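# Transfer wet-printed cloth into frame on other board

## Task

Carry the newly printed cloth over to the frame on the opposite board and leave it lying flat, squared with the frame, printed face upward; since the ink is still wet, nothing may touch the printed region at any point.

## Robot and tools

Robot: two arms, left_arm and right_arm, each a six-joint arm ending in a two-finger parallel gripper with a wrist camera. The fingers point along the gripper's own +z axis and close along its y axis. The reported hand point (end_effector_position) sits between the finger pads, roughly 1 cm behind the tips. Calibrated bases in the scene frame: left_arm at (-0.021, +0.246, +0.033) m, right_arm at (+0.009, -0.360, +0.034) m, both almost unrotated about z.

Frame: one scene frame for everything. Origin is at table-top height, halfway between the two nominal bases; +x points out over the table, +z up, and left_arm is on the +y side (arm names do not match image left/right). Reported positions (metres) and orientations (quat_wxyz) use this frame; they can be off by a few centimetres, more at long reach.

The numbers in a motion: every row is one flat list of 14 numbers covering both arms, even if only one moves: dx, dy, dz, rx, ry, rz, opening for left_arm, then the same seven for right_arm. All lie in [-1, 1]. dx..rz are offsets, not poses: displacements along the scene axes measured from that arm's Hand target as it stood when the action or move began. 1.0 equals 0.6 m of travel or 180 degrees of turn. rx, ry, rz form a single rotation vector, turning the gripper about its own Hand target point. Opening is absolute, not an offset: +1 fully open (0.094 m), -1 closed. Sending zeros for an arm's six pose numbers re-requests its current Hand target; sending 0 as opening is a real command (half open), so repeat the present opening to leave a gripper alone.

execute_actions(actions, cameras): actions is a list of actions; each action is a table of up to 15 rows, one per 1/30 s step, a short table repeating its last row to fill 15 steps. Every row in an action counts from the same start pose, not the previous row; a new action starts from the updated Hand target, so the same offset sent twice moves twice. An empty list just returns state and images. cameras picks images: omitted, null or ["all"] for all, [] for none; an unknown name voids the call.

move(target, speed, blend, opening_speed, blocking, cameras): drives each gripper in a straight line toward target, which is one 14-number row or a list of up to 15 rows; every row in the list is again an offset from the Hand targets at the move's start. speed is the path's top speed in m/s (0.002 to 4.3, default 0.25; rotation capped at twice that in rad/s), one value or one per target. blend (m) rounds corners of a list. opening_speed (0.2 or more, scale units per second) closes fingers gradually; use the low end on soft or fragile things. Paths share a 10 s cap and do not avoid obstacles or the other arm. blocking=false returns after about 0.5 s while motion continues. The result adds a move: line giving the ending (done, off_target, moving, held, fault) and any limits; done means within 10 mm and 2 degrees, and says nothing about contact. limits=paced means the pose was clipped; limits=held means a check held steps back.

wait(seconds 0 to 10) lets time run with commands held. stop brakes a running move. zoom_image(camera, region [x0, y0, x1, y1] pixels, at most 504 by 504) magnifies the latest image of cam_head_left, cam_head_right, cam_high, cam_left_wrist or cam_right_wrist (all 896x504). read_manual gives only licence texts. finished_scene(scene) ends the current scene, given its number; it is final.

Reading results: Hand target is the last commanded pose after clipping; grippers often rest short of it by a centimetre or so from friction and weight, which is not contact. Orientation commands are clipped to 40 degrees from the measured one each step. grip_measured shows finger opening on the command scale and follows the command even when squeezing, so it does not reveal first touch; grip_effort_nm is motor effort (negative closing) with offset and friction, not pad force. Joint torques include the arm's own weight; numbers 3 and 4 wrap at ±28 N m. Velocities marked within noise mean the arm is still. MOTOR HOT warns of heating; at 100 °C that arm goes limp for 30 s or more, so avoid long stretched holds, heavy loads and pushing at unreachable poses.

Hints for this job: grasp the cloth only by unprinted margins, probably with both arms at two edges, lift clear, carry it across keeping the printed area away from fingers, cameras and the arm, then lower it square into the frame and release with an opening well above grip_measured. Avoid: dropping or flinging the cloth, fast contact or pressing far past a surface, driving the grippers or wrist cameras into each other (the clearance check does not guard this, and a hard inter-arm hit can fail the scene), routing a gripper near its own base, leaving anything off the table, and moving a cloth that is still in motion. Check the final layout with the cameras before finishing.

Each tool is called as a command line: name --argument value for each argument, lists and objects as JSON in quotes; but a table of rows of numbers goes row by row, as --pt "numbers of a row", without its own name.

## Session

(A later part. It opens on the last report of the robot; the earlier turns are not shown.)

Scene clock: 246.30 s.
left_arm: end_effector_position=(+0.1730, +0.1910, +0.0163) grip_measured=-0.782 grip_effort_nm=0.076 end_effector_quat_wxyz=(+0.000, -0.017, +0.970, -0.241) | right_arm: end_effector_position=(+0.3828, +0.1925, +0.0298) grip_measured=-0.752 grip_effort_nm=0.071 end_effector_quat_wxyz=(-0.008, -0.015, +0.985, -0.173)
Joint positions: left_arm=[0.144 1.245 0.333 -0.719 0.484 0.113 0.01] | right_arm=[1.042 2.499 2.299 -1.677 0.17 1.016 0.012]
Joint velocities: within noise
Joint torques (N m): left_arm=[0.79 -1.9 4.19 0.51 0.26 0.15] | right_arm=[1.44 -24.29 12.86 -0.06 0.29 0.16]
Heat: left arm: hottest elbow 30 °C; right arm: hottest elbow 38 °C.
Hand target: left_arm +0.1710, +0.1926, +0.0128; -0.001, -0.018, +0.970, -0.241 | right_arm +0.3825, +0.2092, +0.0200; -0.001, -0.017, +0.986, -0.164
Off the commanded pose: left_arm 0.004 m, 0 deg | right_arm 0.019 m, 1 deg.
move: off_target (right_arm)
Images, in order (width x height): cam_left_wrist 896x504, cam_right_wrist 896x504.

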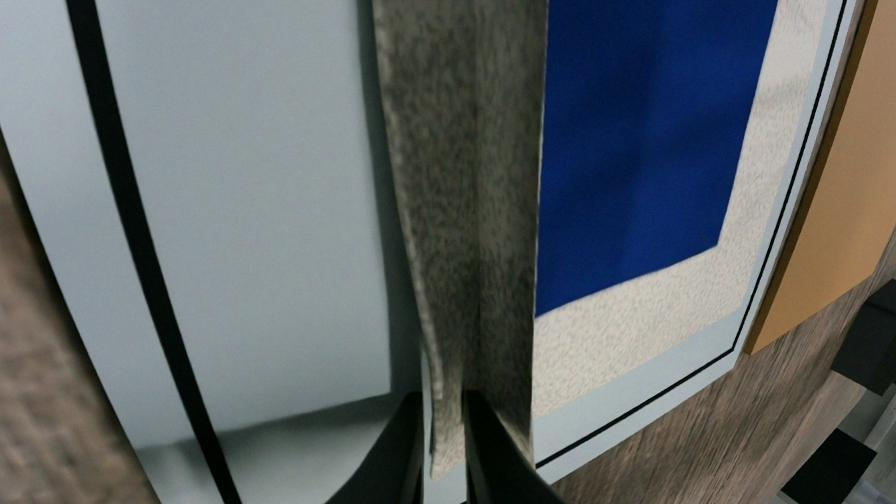

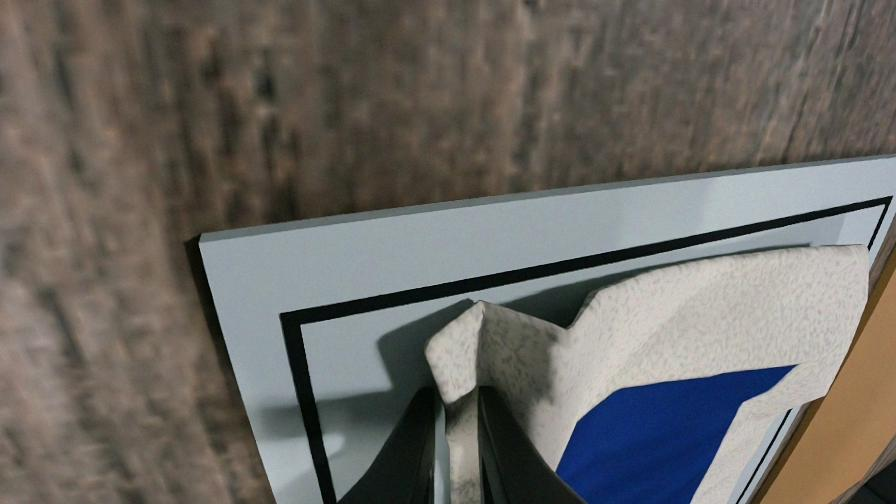

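move --target '[0.01, 0.039, 0.097, 0, 0, 0, -0.78, 0.008, 0.0275, 0.125, 0, 0, 0, -0.75]' --speed 0.04

zoom_image --camera "cam_high" --region '[400, 160, 570, 300]'

Scene clock: 249.23 s.
left_arm: end_effector_position=(+0.1647, +0.2107, +0.0611) grip_measured=-0.782 grip_effort_nm=0.076 end_effector_quat_wxyz=(-0.015, -0.021, +0.969, -0.244) | right_arm: end_effector_position=(+0.3898, +0.2074, +0.0699) grip_measured=-0.752 grip_effort_nm=0.066 end_effector_quat_wxyz=(+0.012, -0.013, +0.990, -0.141)
Joint positions: left_arm=[0.253 1.11 0.405 -1.014 0.473 0.234 0.01] | right_arm=[1.045 2.461 2.347 -1.686 0.17 1.016 0.012]
Joint velocities: within noise
Joint torques (N m): left_arm=[1.61 -3.49 8.17 -0.51 0.31 0.16] | right_arm=[1.32 -28.69 13.2 -0.59 0.32 0.05]
Heat: left arm: hottest elbow 30 °C; right arm: hottest elbow 38 °C.
Hand target: left_arm +0.1770, +0.2160, +0.0710; -0.001, -0.018, +0.970, -0.241 | right_arm +0.3873, +0.2257, +0.0950; +0.000, -0.017, +0.986, -0.163
Off the commanded pose: left_arm 0.017 m, 2 deg | right_arm 0.031 m, 3 deg.
joint sent to its limit (right arm) — joint 4 (wrist pitch), lower limit. The joint targets are off in orientation, not in position.
move: off_target (left_arm, right_arm)

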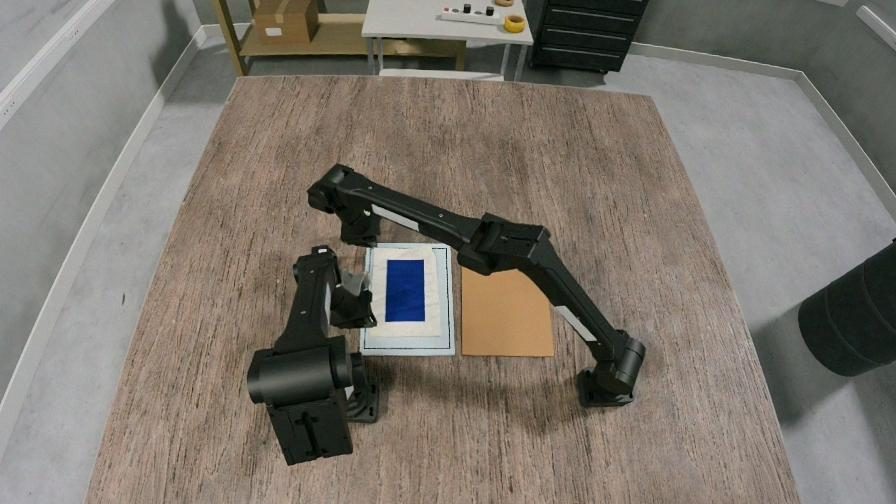

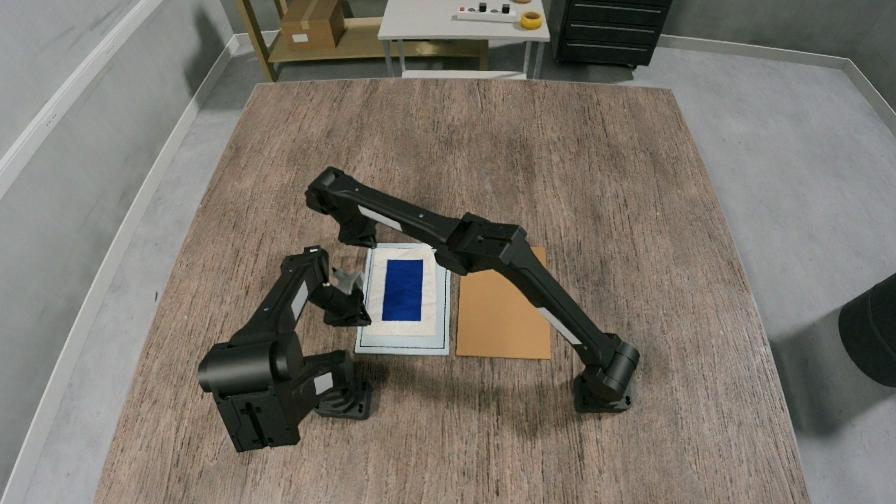

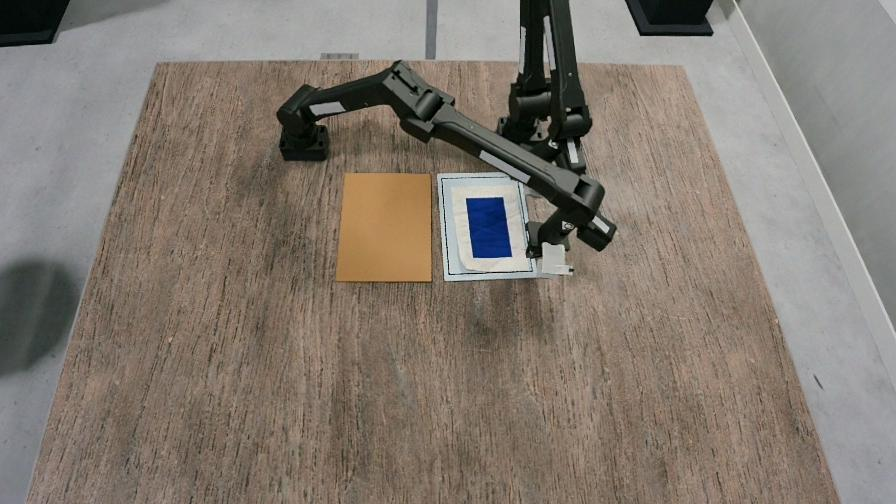

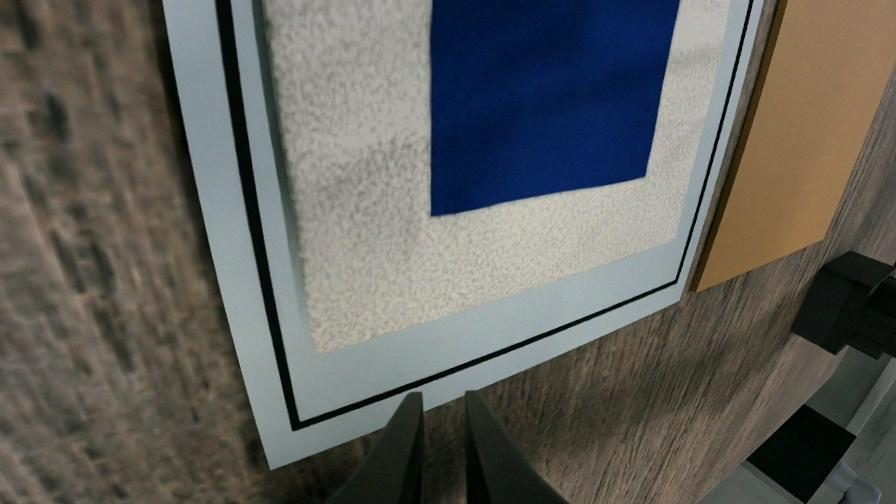

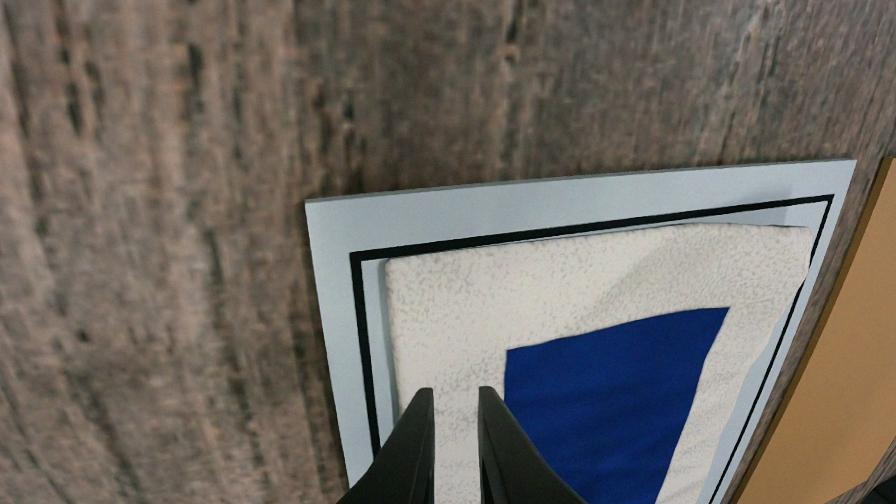

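Scaled by 2.965 from the camera's 896x504 image, which has a finer 1280x720 frame.

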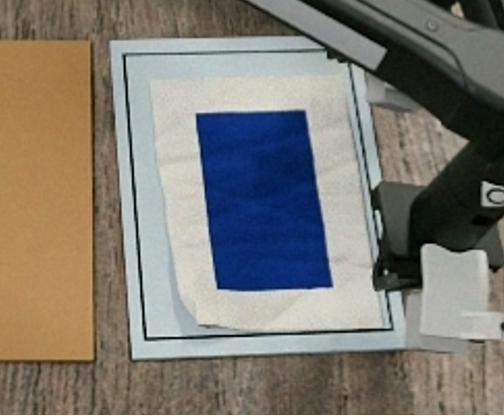

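zoom_image --camera "cam_right_wrist" --region '[640, 160, 880, 360]'

zoom_image --camera "cam_high" --region '[440, 240, 520, 290]'

Scaled by 2.100 from the camera's 896x504 image, which has a finer 1280x720 frame.

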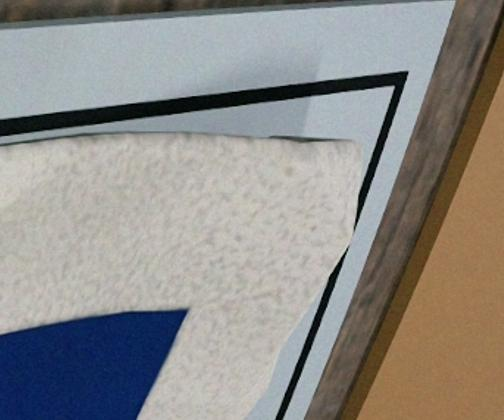

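Scaled by 6.300 from the camera's 896x504 image, which has a finer 1280x720 frame.

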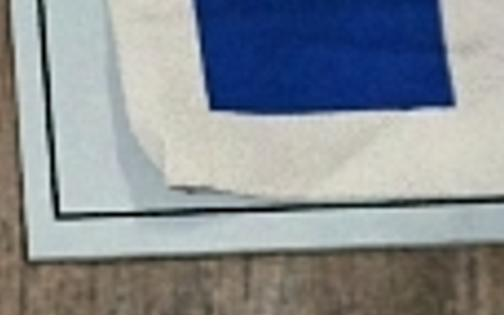

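move --pt "-0.01 0.02 0.15 0 0 0 -0.78 0 0 0.12 0 0 0 -0.75" --pt "-0.03 0.05 0.2 0.111 0 0 -0.78 -0.0622 -0.3262 0.0083 0.15 0 0 -0.36" --speed 0.12 --blend 0.02

zoom_image --camera "cam_high" --region '[400, 160, 570, 300]'

Scene clock: 257.70 s.
left_arm: end_effector_position=(+0.1501, +0.2458, +0.1746) grip_measured=-0.782 grip_effort_nm=0.066 end_effector_quat_wxyz=(-0.014, -0.018, +0.997, -0.072) | right_arm: end_effector_position=(+0.3455, +0.0344, +0.0960) grip_measured=-0.363 grip_effort_nm=0.071 end_effector_quat_wxyz=(-0.002, -0.019, +0.998, +0.065)
Joint positions: left_arm=[0.152 0.79 0.627 -1.453 0.14 0.107 0.01] | right_arm=[0.857 1.764 1.263 -0.978 -0.091 0.802 0.03]
Joint velocities: within noise
Joint torques (N m): left_arm=[-0.15 -1.38 10.78 -0.35 0.04 -0.08] | right_arm=[-1.38 -18.61 7.54 0.68 -0.05 -0.05]
Heat: left arm: hottest elbow 31 °C; right arm: hottest elbow 38 °C.
Hand target: left_arm +0.1590, +0.2459, +0.1909; +0.002, -0.018, +0.997, -0.069 | right_arm +0.3500, +0.0299, +0.0999; +0.003, -0.017, +0.997, +0.071
Off the commanded pose: left_arm 0.019 m, 2 deg | right_arm 0.007 m, 1 deg.
move: off_target (left_arm)

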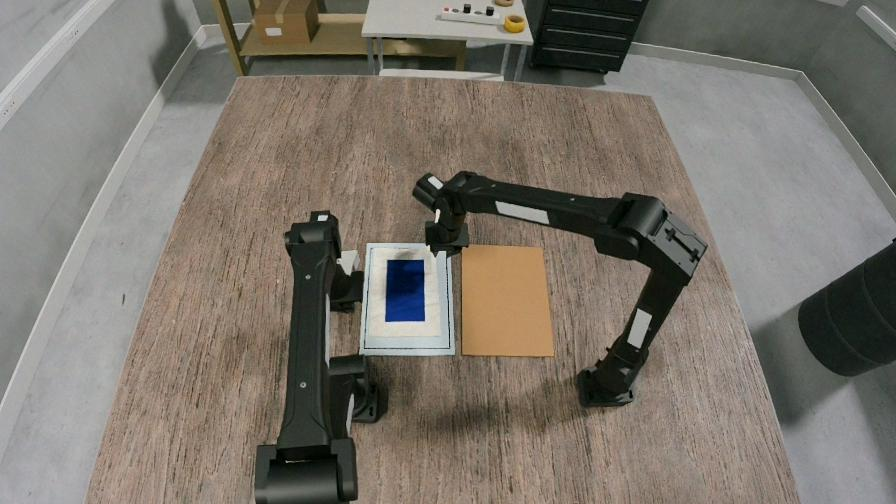

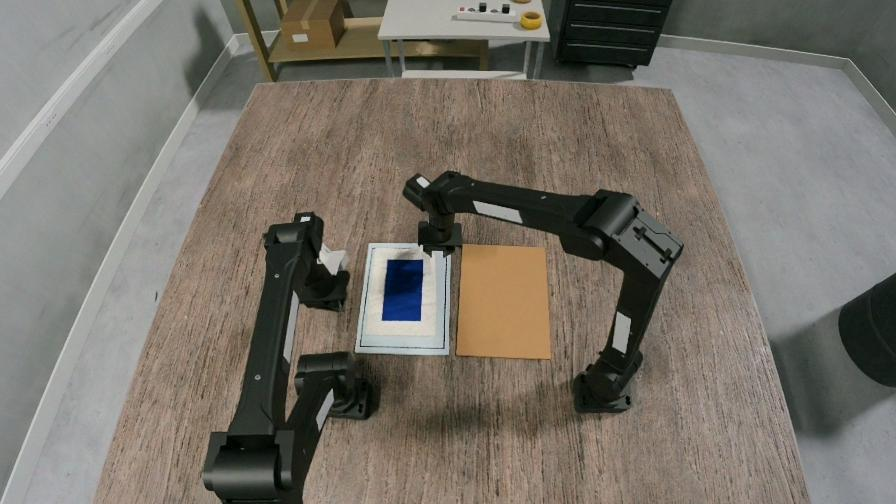

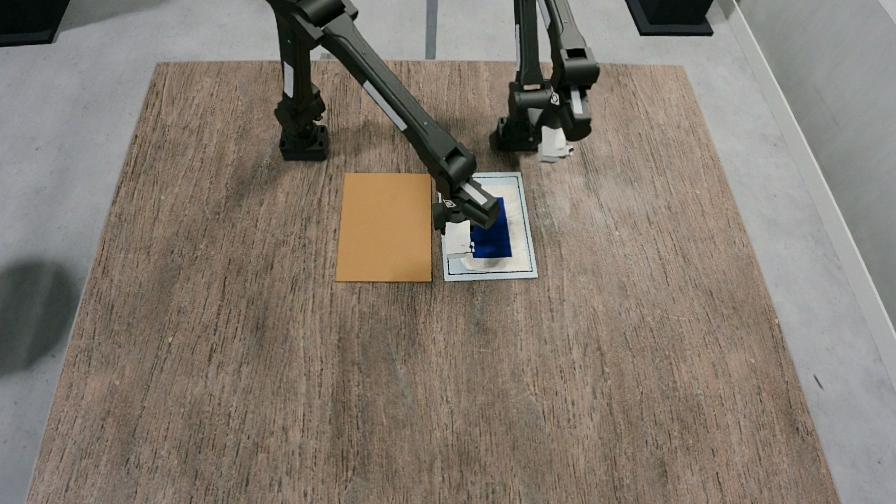

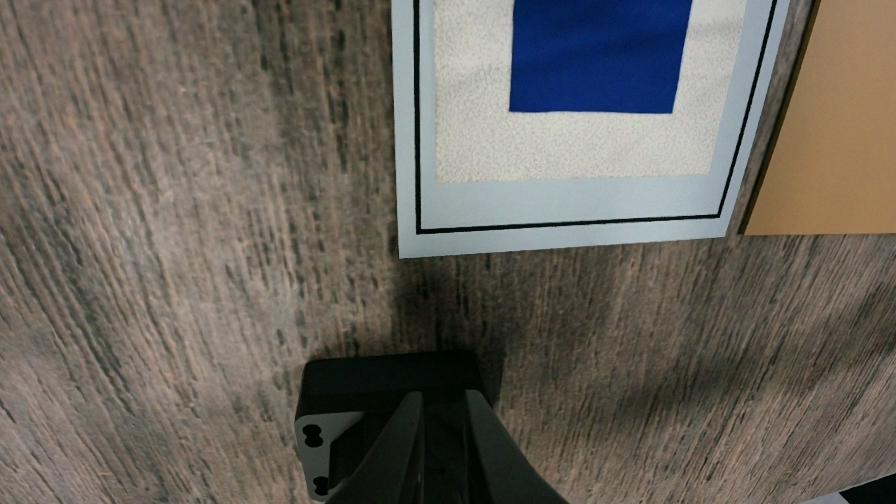

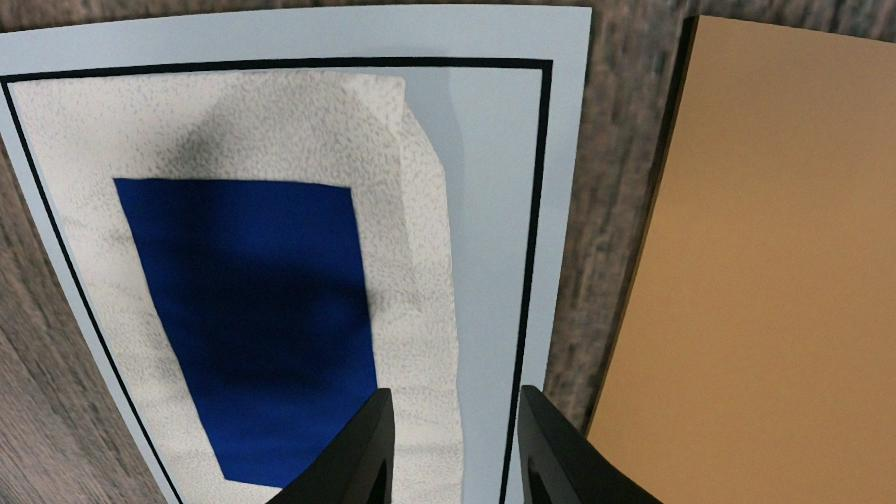

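Scaled by 2.965 from the camera's 896x504 image, which has a finer 1280x720 frame.

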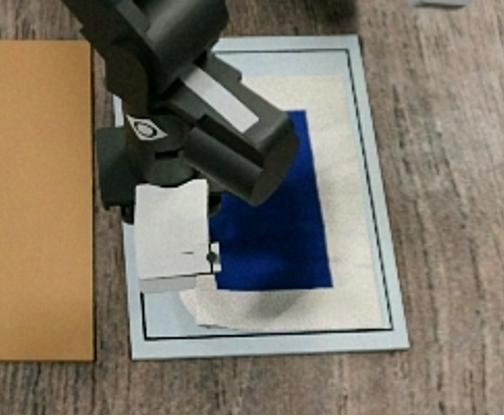

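move --target '[0, 0, 0, 0, 0, 0, -0.78, 0.04, 0.045, -0.1, 0, 0, 0, -0.36]' --speed 0.06 --cameras '["cam_right_wrist"]'

Scene clock: 261.47 s.
left_arm: end_effector_position=(+0.1501, +0.2458, +0.1746) grip_measured=-0.782 grip_effort_nm=0.076 end_effector_quat_wxyz=(-0.014, -0.018, +0.997, -0.072) | right_arm: end_effector_position=(+0.3543, +0.0442, +0.0360) grip_measured=-0.362 grip_effort_nm=0.071 end_effector_quat_wxyz=(-0.009, -0.018, +0.998, +0.058)
Joint positions: left_arm=[0.152 0.79 0.627 -1.453 0.139 0.107 0.01] | right_arm=[0.857 1.887 1.263 -0.875 -0.092 0.802 0.03]
Joint velocities: within noise
Joint torques (N m): left_arm=[-0.15 -0.97 10.81 -0.35 0.08 -0.09] | right_arm=[-0.91 -16.56 11.52 0.75 -0.03 0]
Heat: left arm: hottest elbow 31 °C; right arm: hottest elbow 38 °C.
Hand target: left_arm +0.1590, +0.2459, +0.1909; +0.002, -0.017, +0.997, -0.069 | right_arm +0.3740, +0.0570, +0.0400; +0.003, -0.017, +0.997, +0.071
Off the commanded pose: left_arm 0.019 m, 2 deg | right_arm 0.024 m, 2 deg.
move: off_target (left_arm, right_arm)
Images, in order (width x height): cam_right_wrist 896x504.

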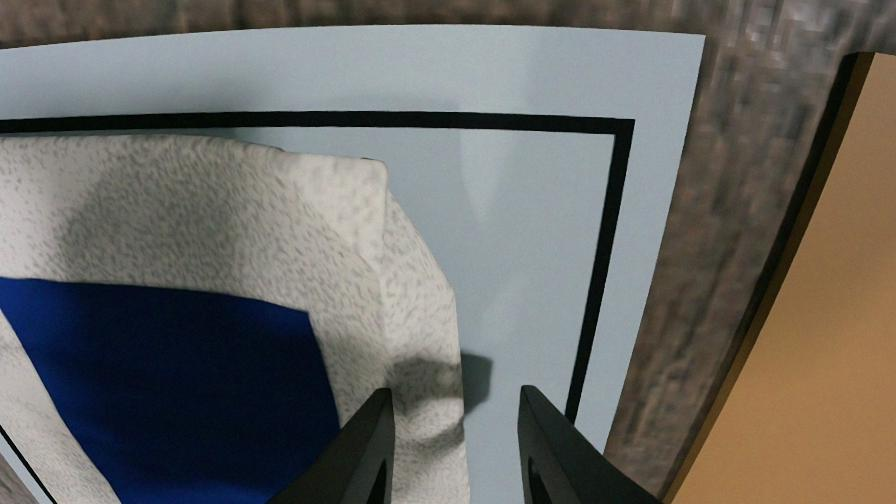

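move --pt "0.0383 -0.2 0 0.06 0 0 -0.36 0 0 0 0 0 0 -0.36" --pt "0.0383 -0.323 -0.1765 0.089 0 0 -0.36 0 0 0 0 0 0 -0.36" --speed 0.12 --blend 0.03 --cameras '["cam_left_wrist", "cam_right_wrist", "cam_high"]'

Scene clock: 268.10 s.
left_arm: end_effector_position=(+0.1816, +0.0548, +0.0887) grip_measured=-0.362 grip_effort_nm=0.071 end_effector_quat_wxyz=(+0.003, -0.015, +0.997, +0.071) | right_arm: end_effector_position=(+0.3543, +0.0442, +0.0360) grip_measured=-0.362 grip_effort_nm=0.071 end_effector_quat_wxyz=(-0.009, -0.018, +0.998, +0.058)
Joint positions: left_arm=[-0.806 1.302 0.706 -1.076 -0.099 -0.853 0.03] | right_arm=[0.857 1.887 1.263 -0.874 -0.092 0.802 0.03]
Joint velocities: within noise
Joint torques (N m): left_arm=[-0.38 -4.72 6.48 0.62 -0.18 -0.1] | right_arm=[-1.03 -16.21 11.7 0.68 -0.04 -0.01]
Heat: left arm: hottest elbow 31 °C; right arm: hottest elbow 39 °C.
Hand target: left_arm +0.1820, +0.0521, +0.0851; +0.004, -0.017, +0.997, +0.071 | right_arm +0.3739, +0.0570, +0.0400; +0.003, -0.017, +0.997, +0.071
Off the commanded pose: left_arm 0.005 m, 0 deg | right_arm 0.024 m, 2 deg.
move: off_target (right_arm)
Images, in order (width x height): cam_high 896x504, cam_left_wrist 896x504, cam_right_wrist 896x504.

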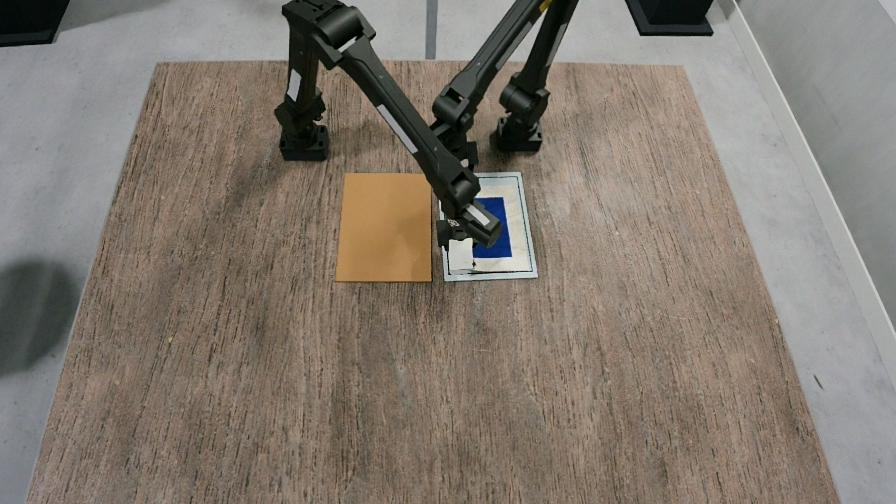

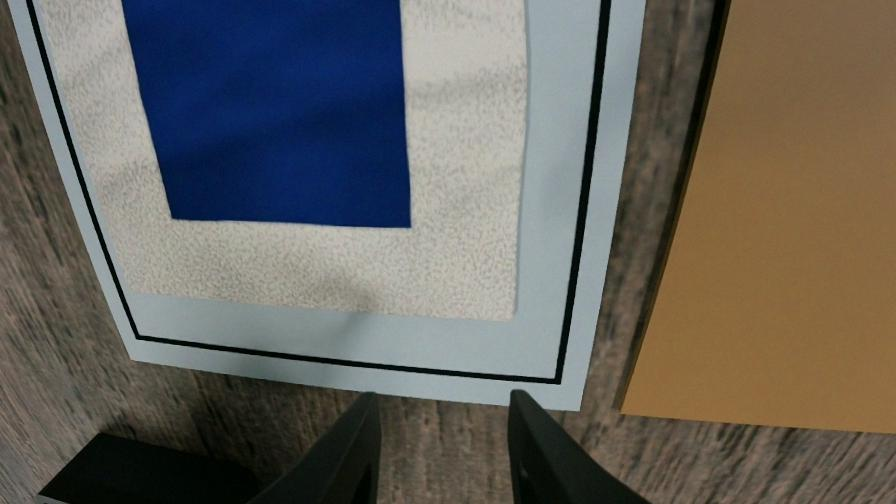

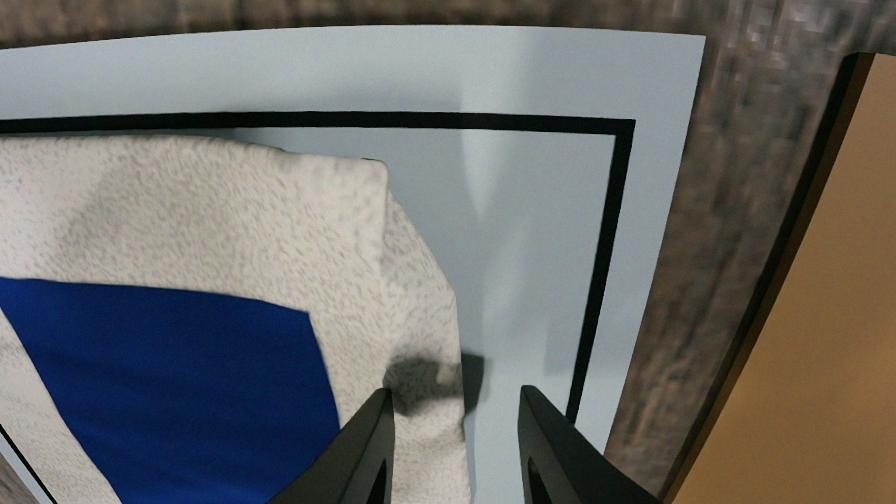

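move --target '[0.0067, -0.0168, -0.1, 0, 0, 0, -0.36, -0.01, 0.0083, -0.005, 0, 0, 0, -0.36]' --speed 0.05 --cameras '["cam_left_wrist", "cam_right_wrist"]'

Scene clock: 271.43 s.
left_arm: end_effector_position=(+0.1878, +0.0435, +0.0300) grip_measured=-0.362 grip_effort_nm=0.081 end_effector_quat_wxyz=(+0.005, -0.017, +0.997, +0.069) | right_arm: end_effector_position=(+0.3557, +0.0458, +0.0362) grip_measured=-0.362 grip_effort_nm=0.076 end_effector_quat_wxyz=(-0.006, -0.018, +0.998, +0.061)
Joint positions: left_arm=[-0.817 1.461 0.663 -0.87 -0.099 -0.866 0.03] | right_arm=[0.857 1.887 1.263 -0.866 -0.092 0.802 0.03]
Joint velocities: within noise
Joint torques (N m): left_arm=[0.09 -5.71 5.12 0.68 -0.11 -0.11] | right_arm=[0.32 -16.32 11.36 0.54 0 0.14]
Heat: left arm: hottest elbow 31 °C; right arm: hottest elbow 39 °C.
Hand target: left_arm +0.1860, +0.0420, +0.0251; +0.004, -0.017, +0.997, +0.071 | right_arm +0.3679, +0.0620, +0.0370; +0.003, -0.017, +0.997, +0.071
Off the commanded pose: left_arm 0.006 m, 0 deg | right_arm 0.020 m, 2 deg.
move: off_target (right_arm)
Images, in order (width x height): cam_left_wrist 896x504, cam_right_wrist 896x504.

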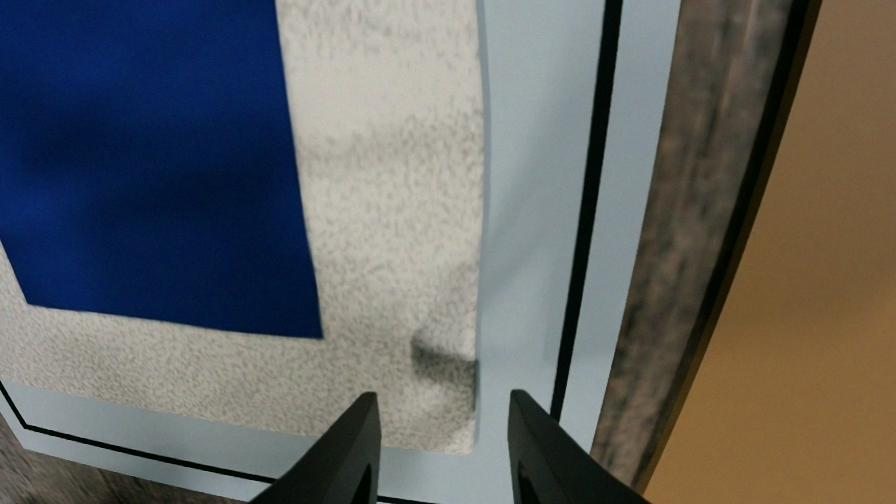

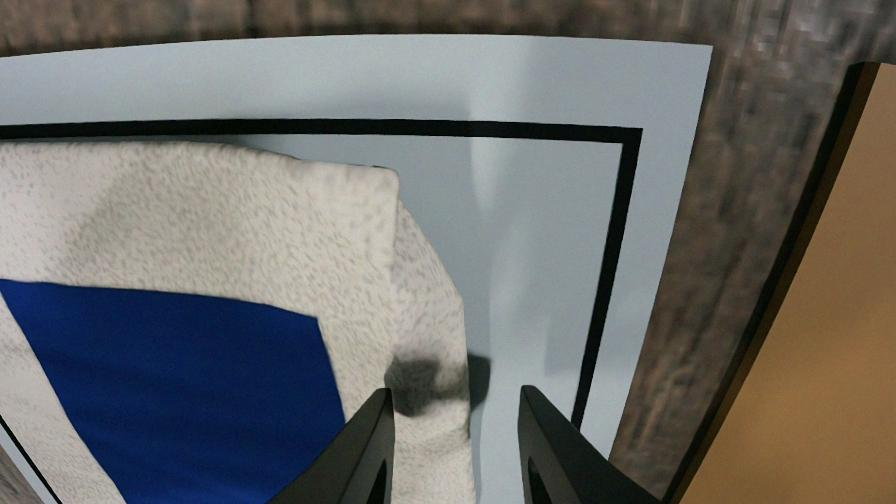

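move --target '[0, 0, -0.03, 0, 0, 0, -0.36, -0.008, -0.015, -0.038, 0, 0, 0, -0.36]' --speed 0.04 --cameras '["cam_left_wrist", "cam_right_wrist"]'

move --target '[0, 0, 0, 0, 0, 0, -0.72, 0, 0, 0, 0, 0, 0, -0.72]' --opening_speed 0.25 --cameras '["cam_left_wrist", "cam_right_wrist"]'

Scene clock: 273.60 s.
left_arm: end_effector_position=(+0.1880, +0.0432, +0.0159) grip_measured=-0.362 grip_effort_nm=0.076 end_effector_quat_wxyz=(+0.005, -0.017, +0.997, +0.069) | right_arm: end_effector_position=(+0.3647, +0.0556, +0.0299) grip_measured=-0.362 grip_effort_nm=0.071 end_effector_quat_wxyz=(+0.010, -0.019, +0.997, +0.078)
Joint positions: left_arm=[-0.817 1.498 0.65 -0.82 -0.1 -0.866 0.03] | right_arm=[0.857 1.902 1.263 -0.803 -0.092 0.802 0.03]
Joint velocities: within noise
Joint torques (N m): left_arm=[-0.09 -4.95 4.48 1.21 -0.18 -0.07] | right_arm=[-0.21 -16.67 7.28 0.59 -0.01 0.08]
Heat: left arm: hottest elbow 31 °C; right arm: hottest elbow 39 °C.
Hand target: left_arm +0.1860, +0.0421, +0.0070; +0.004, -0.017, +0.997, +0.071 | right_arm +0.3631, +0.0530, +0.0143; +0.003, -0.017, +0.997, +0.071
Off the commanded pose: left_arm 0.009 m, 0 deg | right_arm 0.016 m, 1 deg.
move: off_target (right_arm)
Images, in order (width x height): cam_left_wrist 896x504, cam_right_wrist 896x504.

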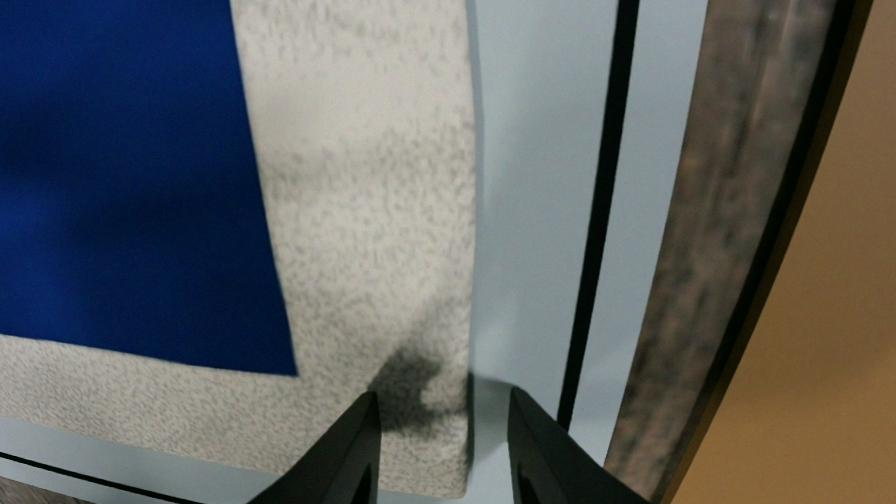

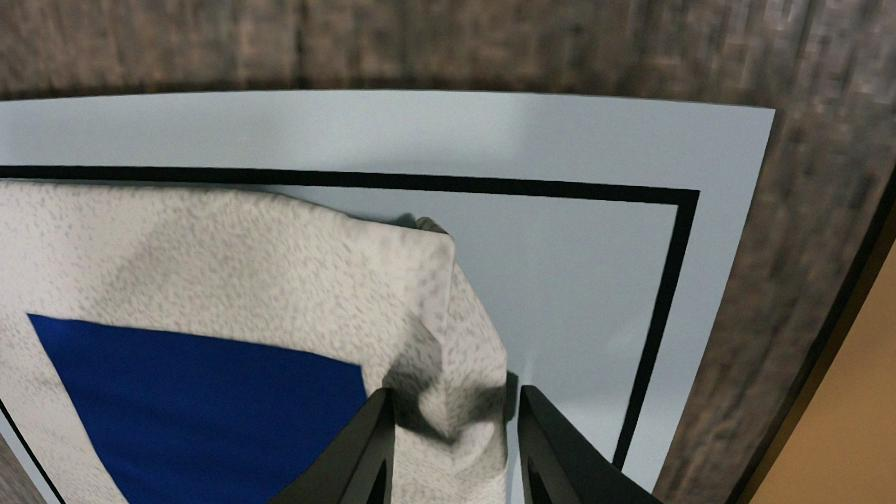

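Scene clock: 275.33 s.
left_arm: end_effector_position=(+0.1896, +0.0414, +0.0154) grip_measured=-0.716 grip_effort_nm=-0.193 end_effector_quat_wxyz=(+0.009, -0.016, +0.998, +0.067) | right_arm: end_effector_position=(+0.3651, +0.0561, +0.0297) grip_measured=-0.717 grip_effort_nm=-0.105 end_effector_quat_wxyz=(+0.011, -0.019, +0.997, +0.079)
Joint positions: left_arm=[-0.818 1.499 0.65 -0.81 -0.102 -0.867 0.013] | right_arm=[0.857 1.903 1.263 -0.8 -0.092 0.802 0.013]
Joint velocities: within noise
Joint torques (N m): left_arm=[0.62 -5.01 4.67 0.79 -0.08 -0.09] | right_arm=[-0.15 -16.91 7.27 0.66 0.04 0.07]
Heat: left arm: hottest elbow 31 °C; right arm: hottest elbow 39 °C.
Hand target: left_arm +0.1860, +0.0421, +0.0071; +0.004, -0.017, +0.997, +0.071 | right_arm +0.3632, +0.0530, +0.0142; +0.003, -0.017, +0.997, +0.071
Off the commanded pose: left_arm 0.009 m, 1 deg | right_arm 0.016 m, 1 deg.
move: off_target (right_arm)
Images, in order (width x height): cam_left_wrist 896x504, cam_right_wrist 896x504.

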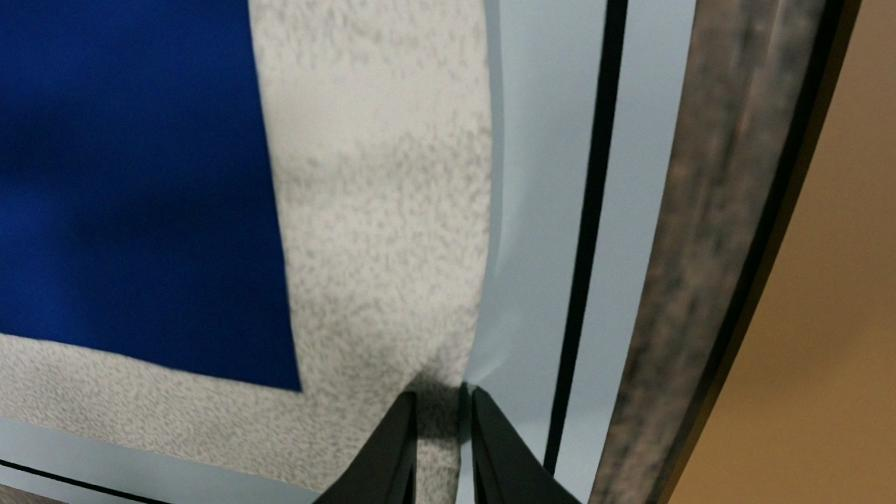

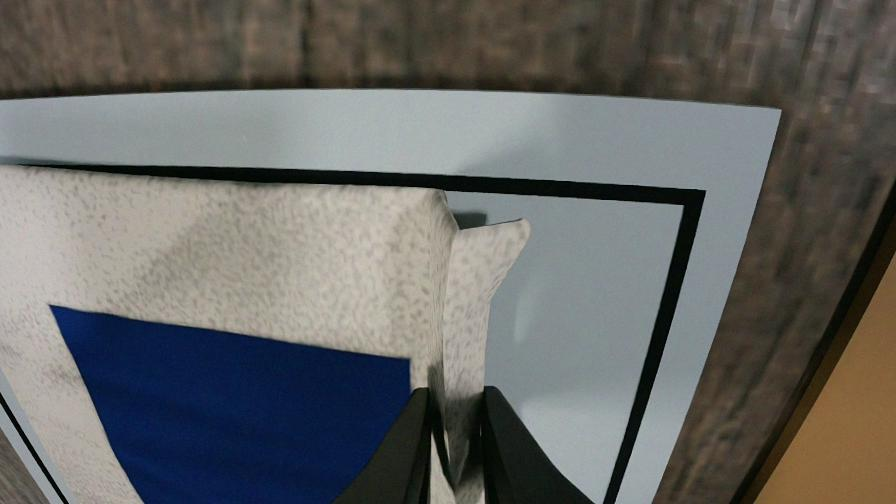

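zoom_image --camera "cam_right_wrist" --region '[340, 300, 560, 470]'

Scaled by 2.291 from the camera's 896x504 image, which has a finer 1280x720 frame.

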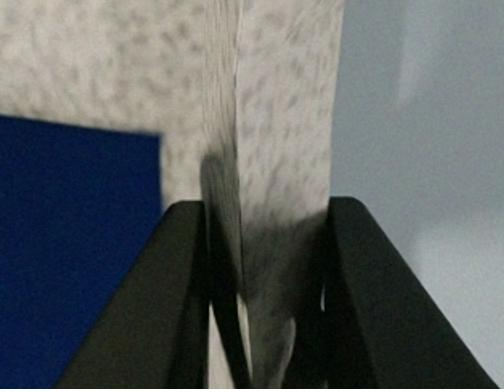

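move --target '[0, 0, 0, 0, 0, 0, -0.72, 0.018, 0.004, 0.08, 0, 0, 0, -0.72]' --speed 0.04 --cameras '["cam_left_wrist", "cam_right_wrist", "cam_high"]'

Scene clock: 281.53 s.
left_arm: end_effector_position=(+0.1896, +0.0414, +0.0154) grip_measured=-0.717 grip_effort_nm=-0.188 end_effector_quat_wxyz=(+0.009, -0.016, +0.998, +0.067) | right_arm: end_effector_position=(+0.3554, +0.0454, +0.0421) grip_measured=-0.718 grip_effort_nm=-0.105 end_effector_quat_wxyz=(-0.012, -0.018, +0.998, +0.055)
Joint positions: left_arm=[-0.818 1.499 0.65 -0.81 -0.102 -0.867 0.013] | right_arm=[0.857 1.886 1.281 -0.902 -0.092 0.802 0.013]
Joint velocities: within noise
Joint torques (N m): left_arm=[-0.09 -5.66 4.49 1.06 -0.07 -0.13] | right_arm=[-0.97 -19.31 11.51 -0.25 -0.02 -0.01]
Heat: left arm: hottest elbow 30 °C; right arm: hottest elbow 38 °C.
Hand target: left_arm +0.1859, +0.0421, +0.0071; +0.004, -0.017, +0.997, +0.071 | right_arm +0.3740, +0.0554, +0.0623; +0.003, -0.017, +0.997, +0.071
Off the commanded pose: left_arm 0.009 m, 1 deg | right_arm 0.029 m, 3 deg.
move: off_target (right_arm)
Images, in order (width x height): cam_high 896x504, cam_left_wrist 896x504, cam_right_wrist 896x504.

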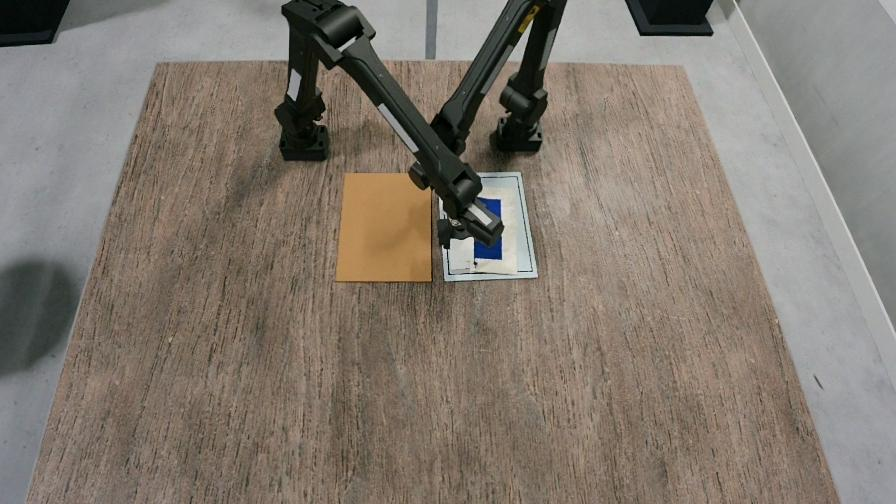

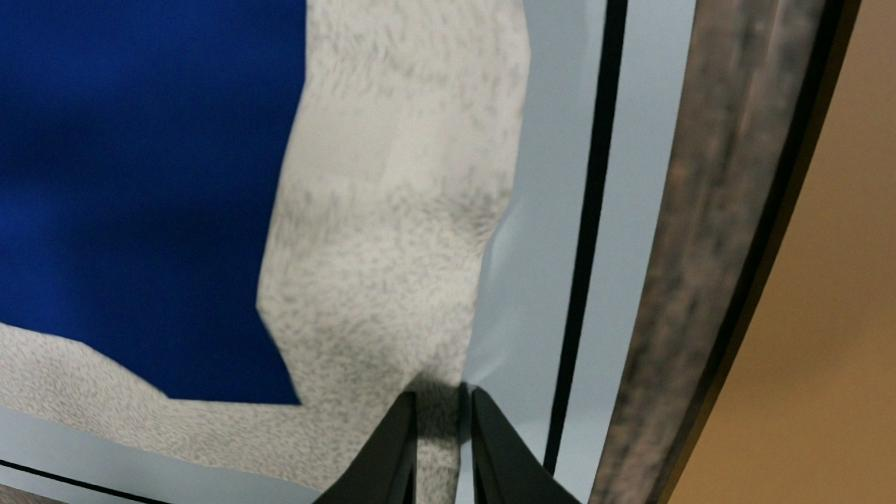

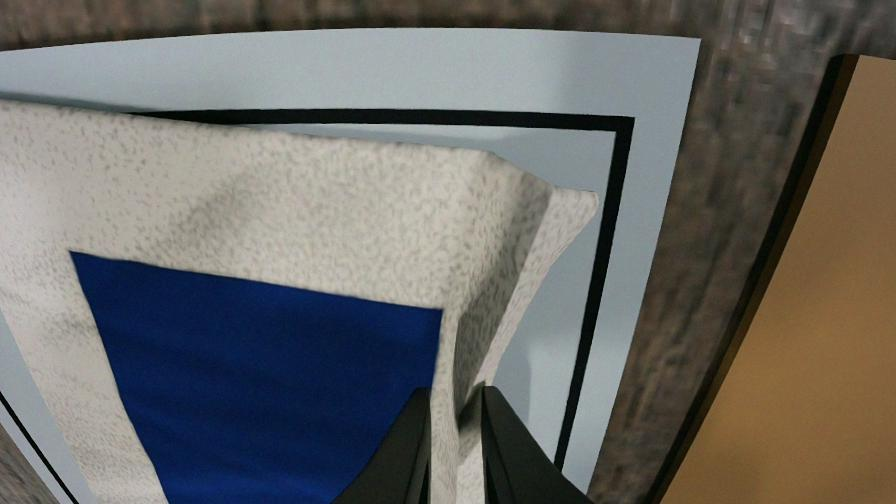

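move --target '[0, 0, 0, 0, 0, 0, -0.72, 0.01, -0.03, 0.11, 0, 0, 0, -0.72]' --speed 0.08 --cameras '["cam_left_wrist", "cam_right_wrist", "cam_high"]'

Scene clock: 285.10 s.
left_arm: end_effector_position=(+0.1896, +0.0414, +0.0154) grip_measured=-0.717 grip_effort_nm=-0.188 end_effector_quat_wxyz=(+0.009, -0.016, +0.998, +0.067) | right_arm: end_effector_position=(+0.3610, +0.0296, +0.1059) grip_measured=-0.718 grip_effort_nm=-0.105 end_effector_quat_wxyz=(-0.013, -0.019, +0.998, +0.054)
Joint positions: left_arm=[-0.818 1.499 0.65 -0.81 -0.102 -0.867 0.013] | right_arm=[0.828 1.786 1.325 -1.052 -0.094 0.77 0.013]
Joint velocities: within noise
Joint torques (N m): left_arm=[-0.03 -5.07 4.59 0.83 0 -0.13] | right_arm=[-1.73 -18.78 12.48 -0.25 -0.08 -0.01]
Heat: left arm: hottest elbow 30 °C; right arm: hottest elbow 38 °C.
Hand target: left_arm +0.1859, +0.0421, +0.0071; +0.004, -0.017, +0.997, +0.071 | right_arm +0.3800, +0.0374, +0.1283; +0.004, -0.017, +0.997, +0.071
Off the commanded pose: left_arm 0.009 m, 1 deg | right_arm 0.030 m, 3 deg.
move: off_target (right_arm)
Images, in order (width x height): cam_high 896x504, cam_left_wrist 896x504, cam_right_wrist 896x504.

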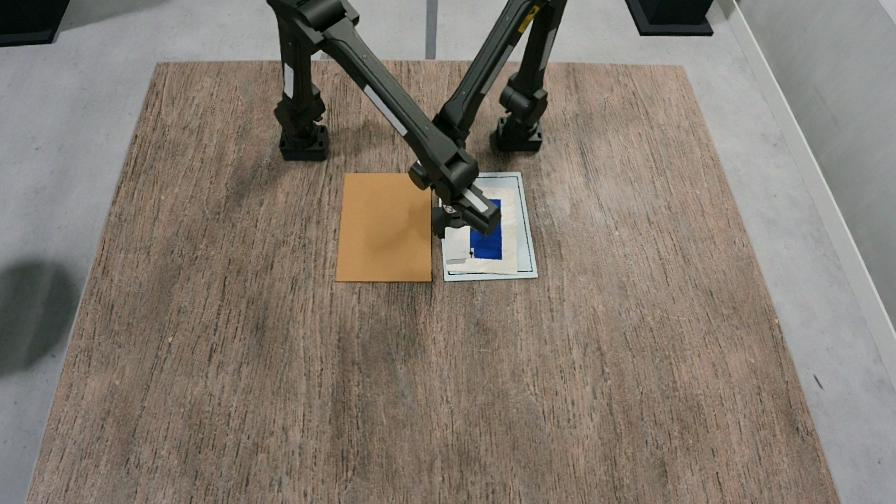

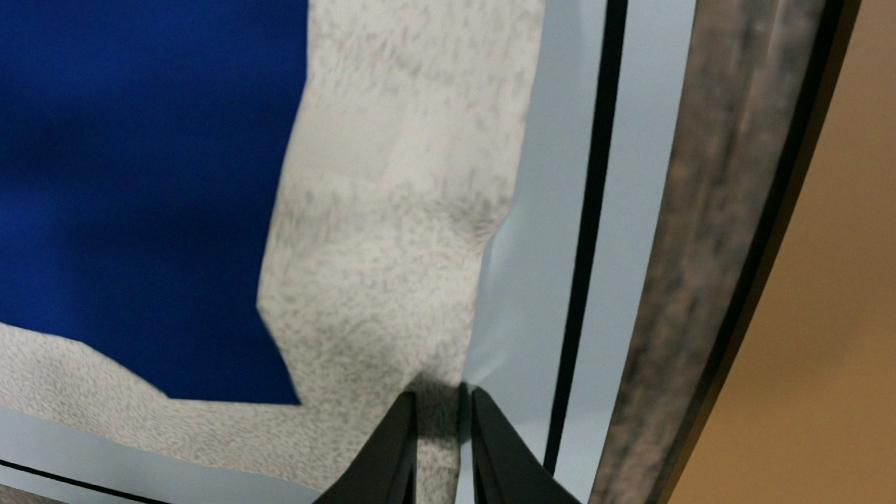

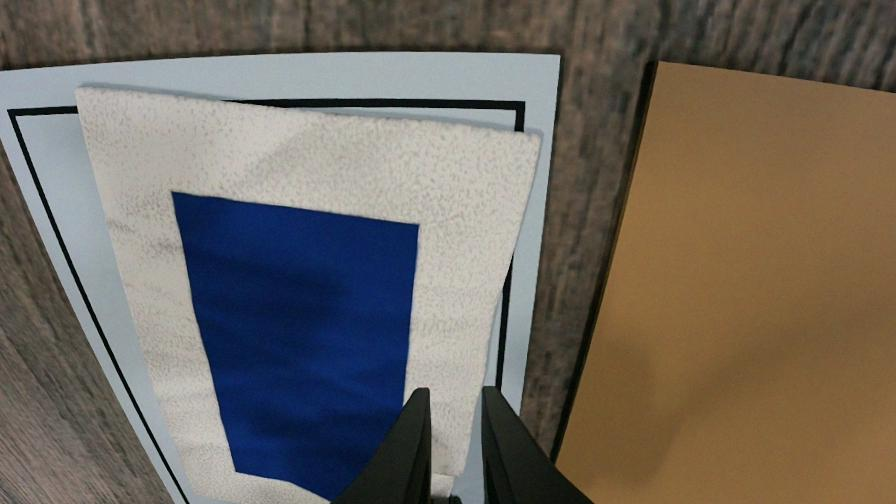

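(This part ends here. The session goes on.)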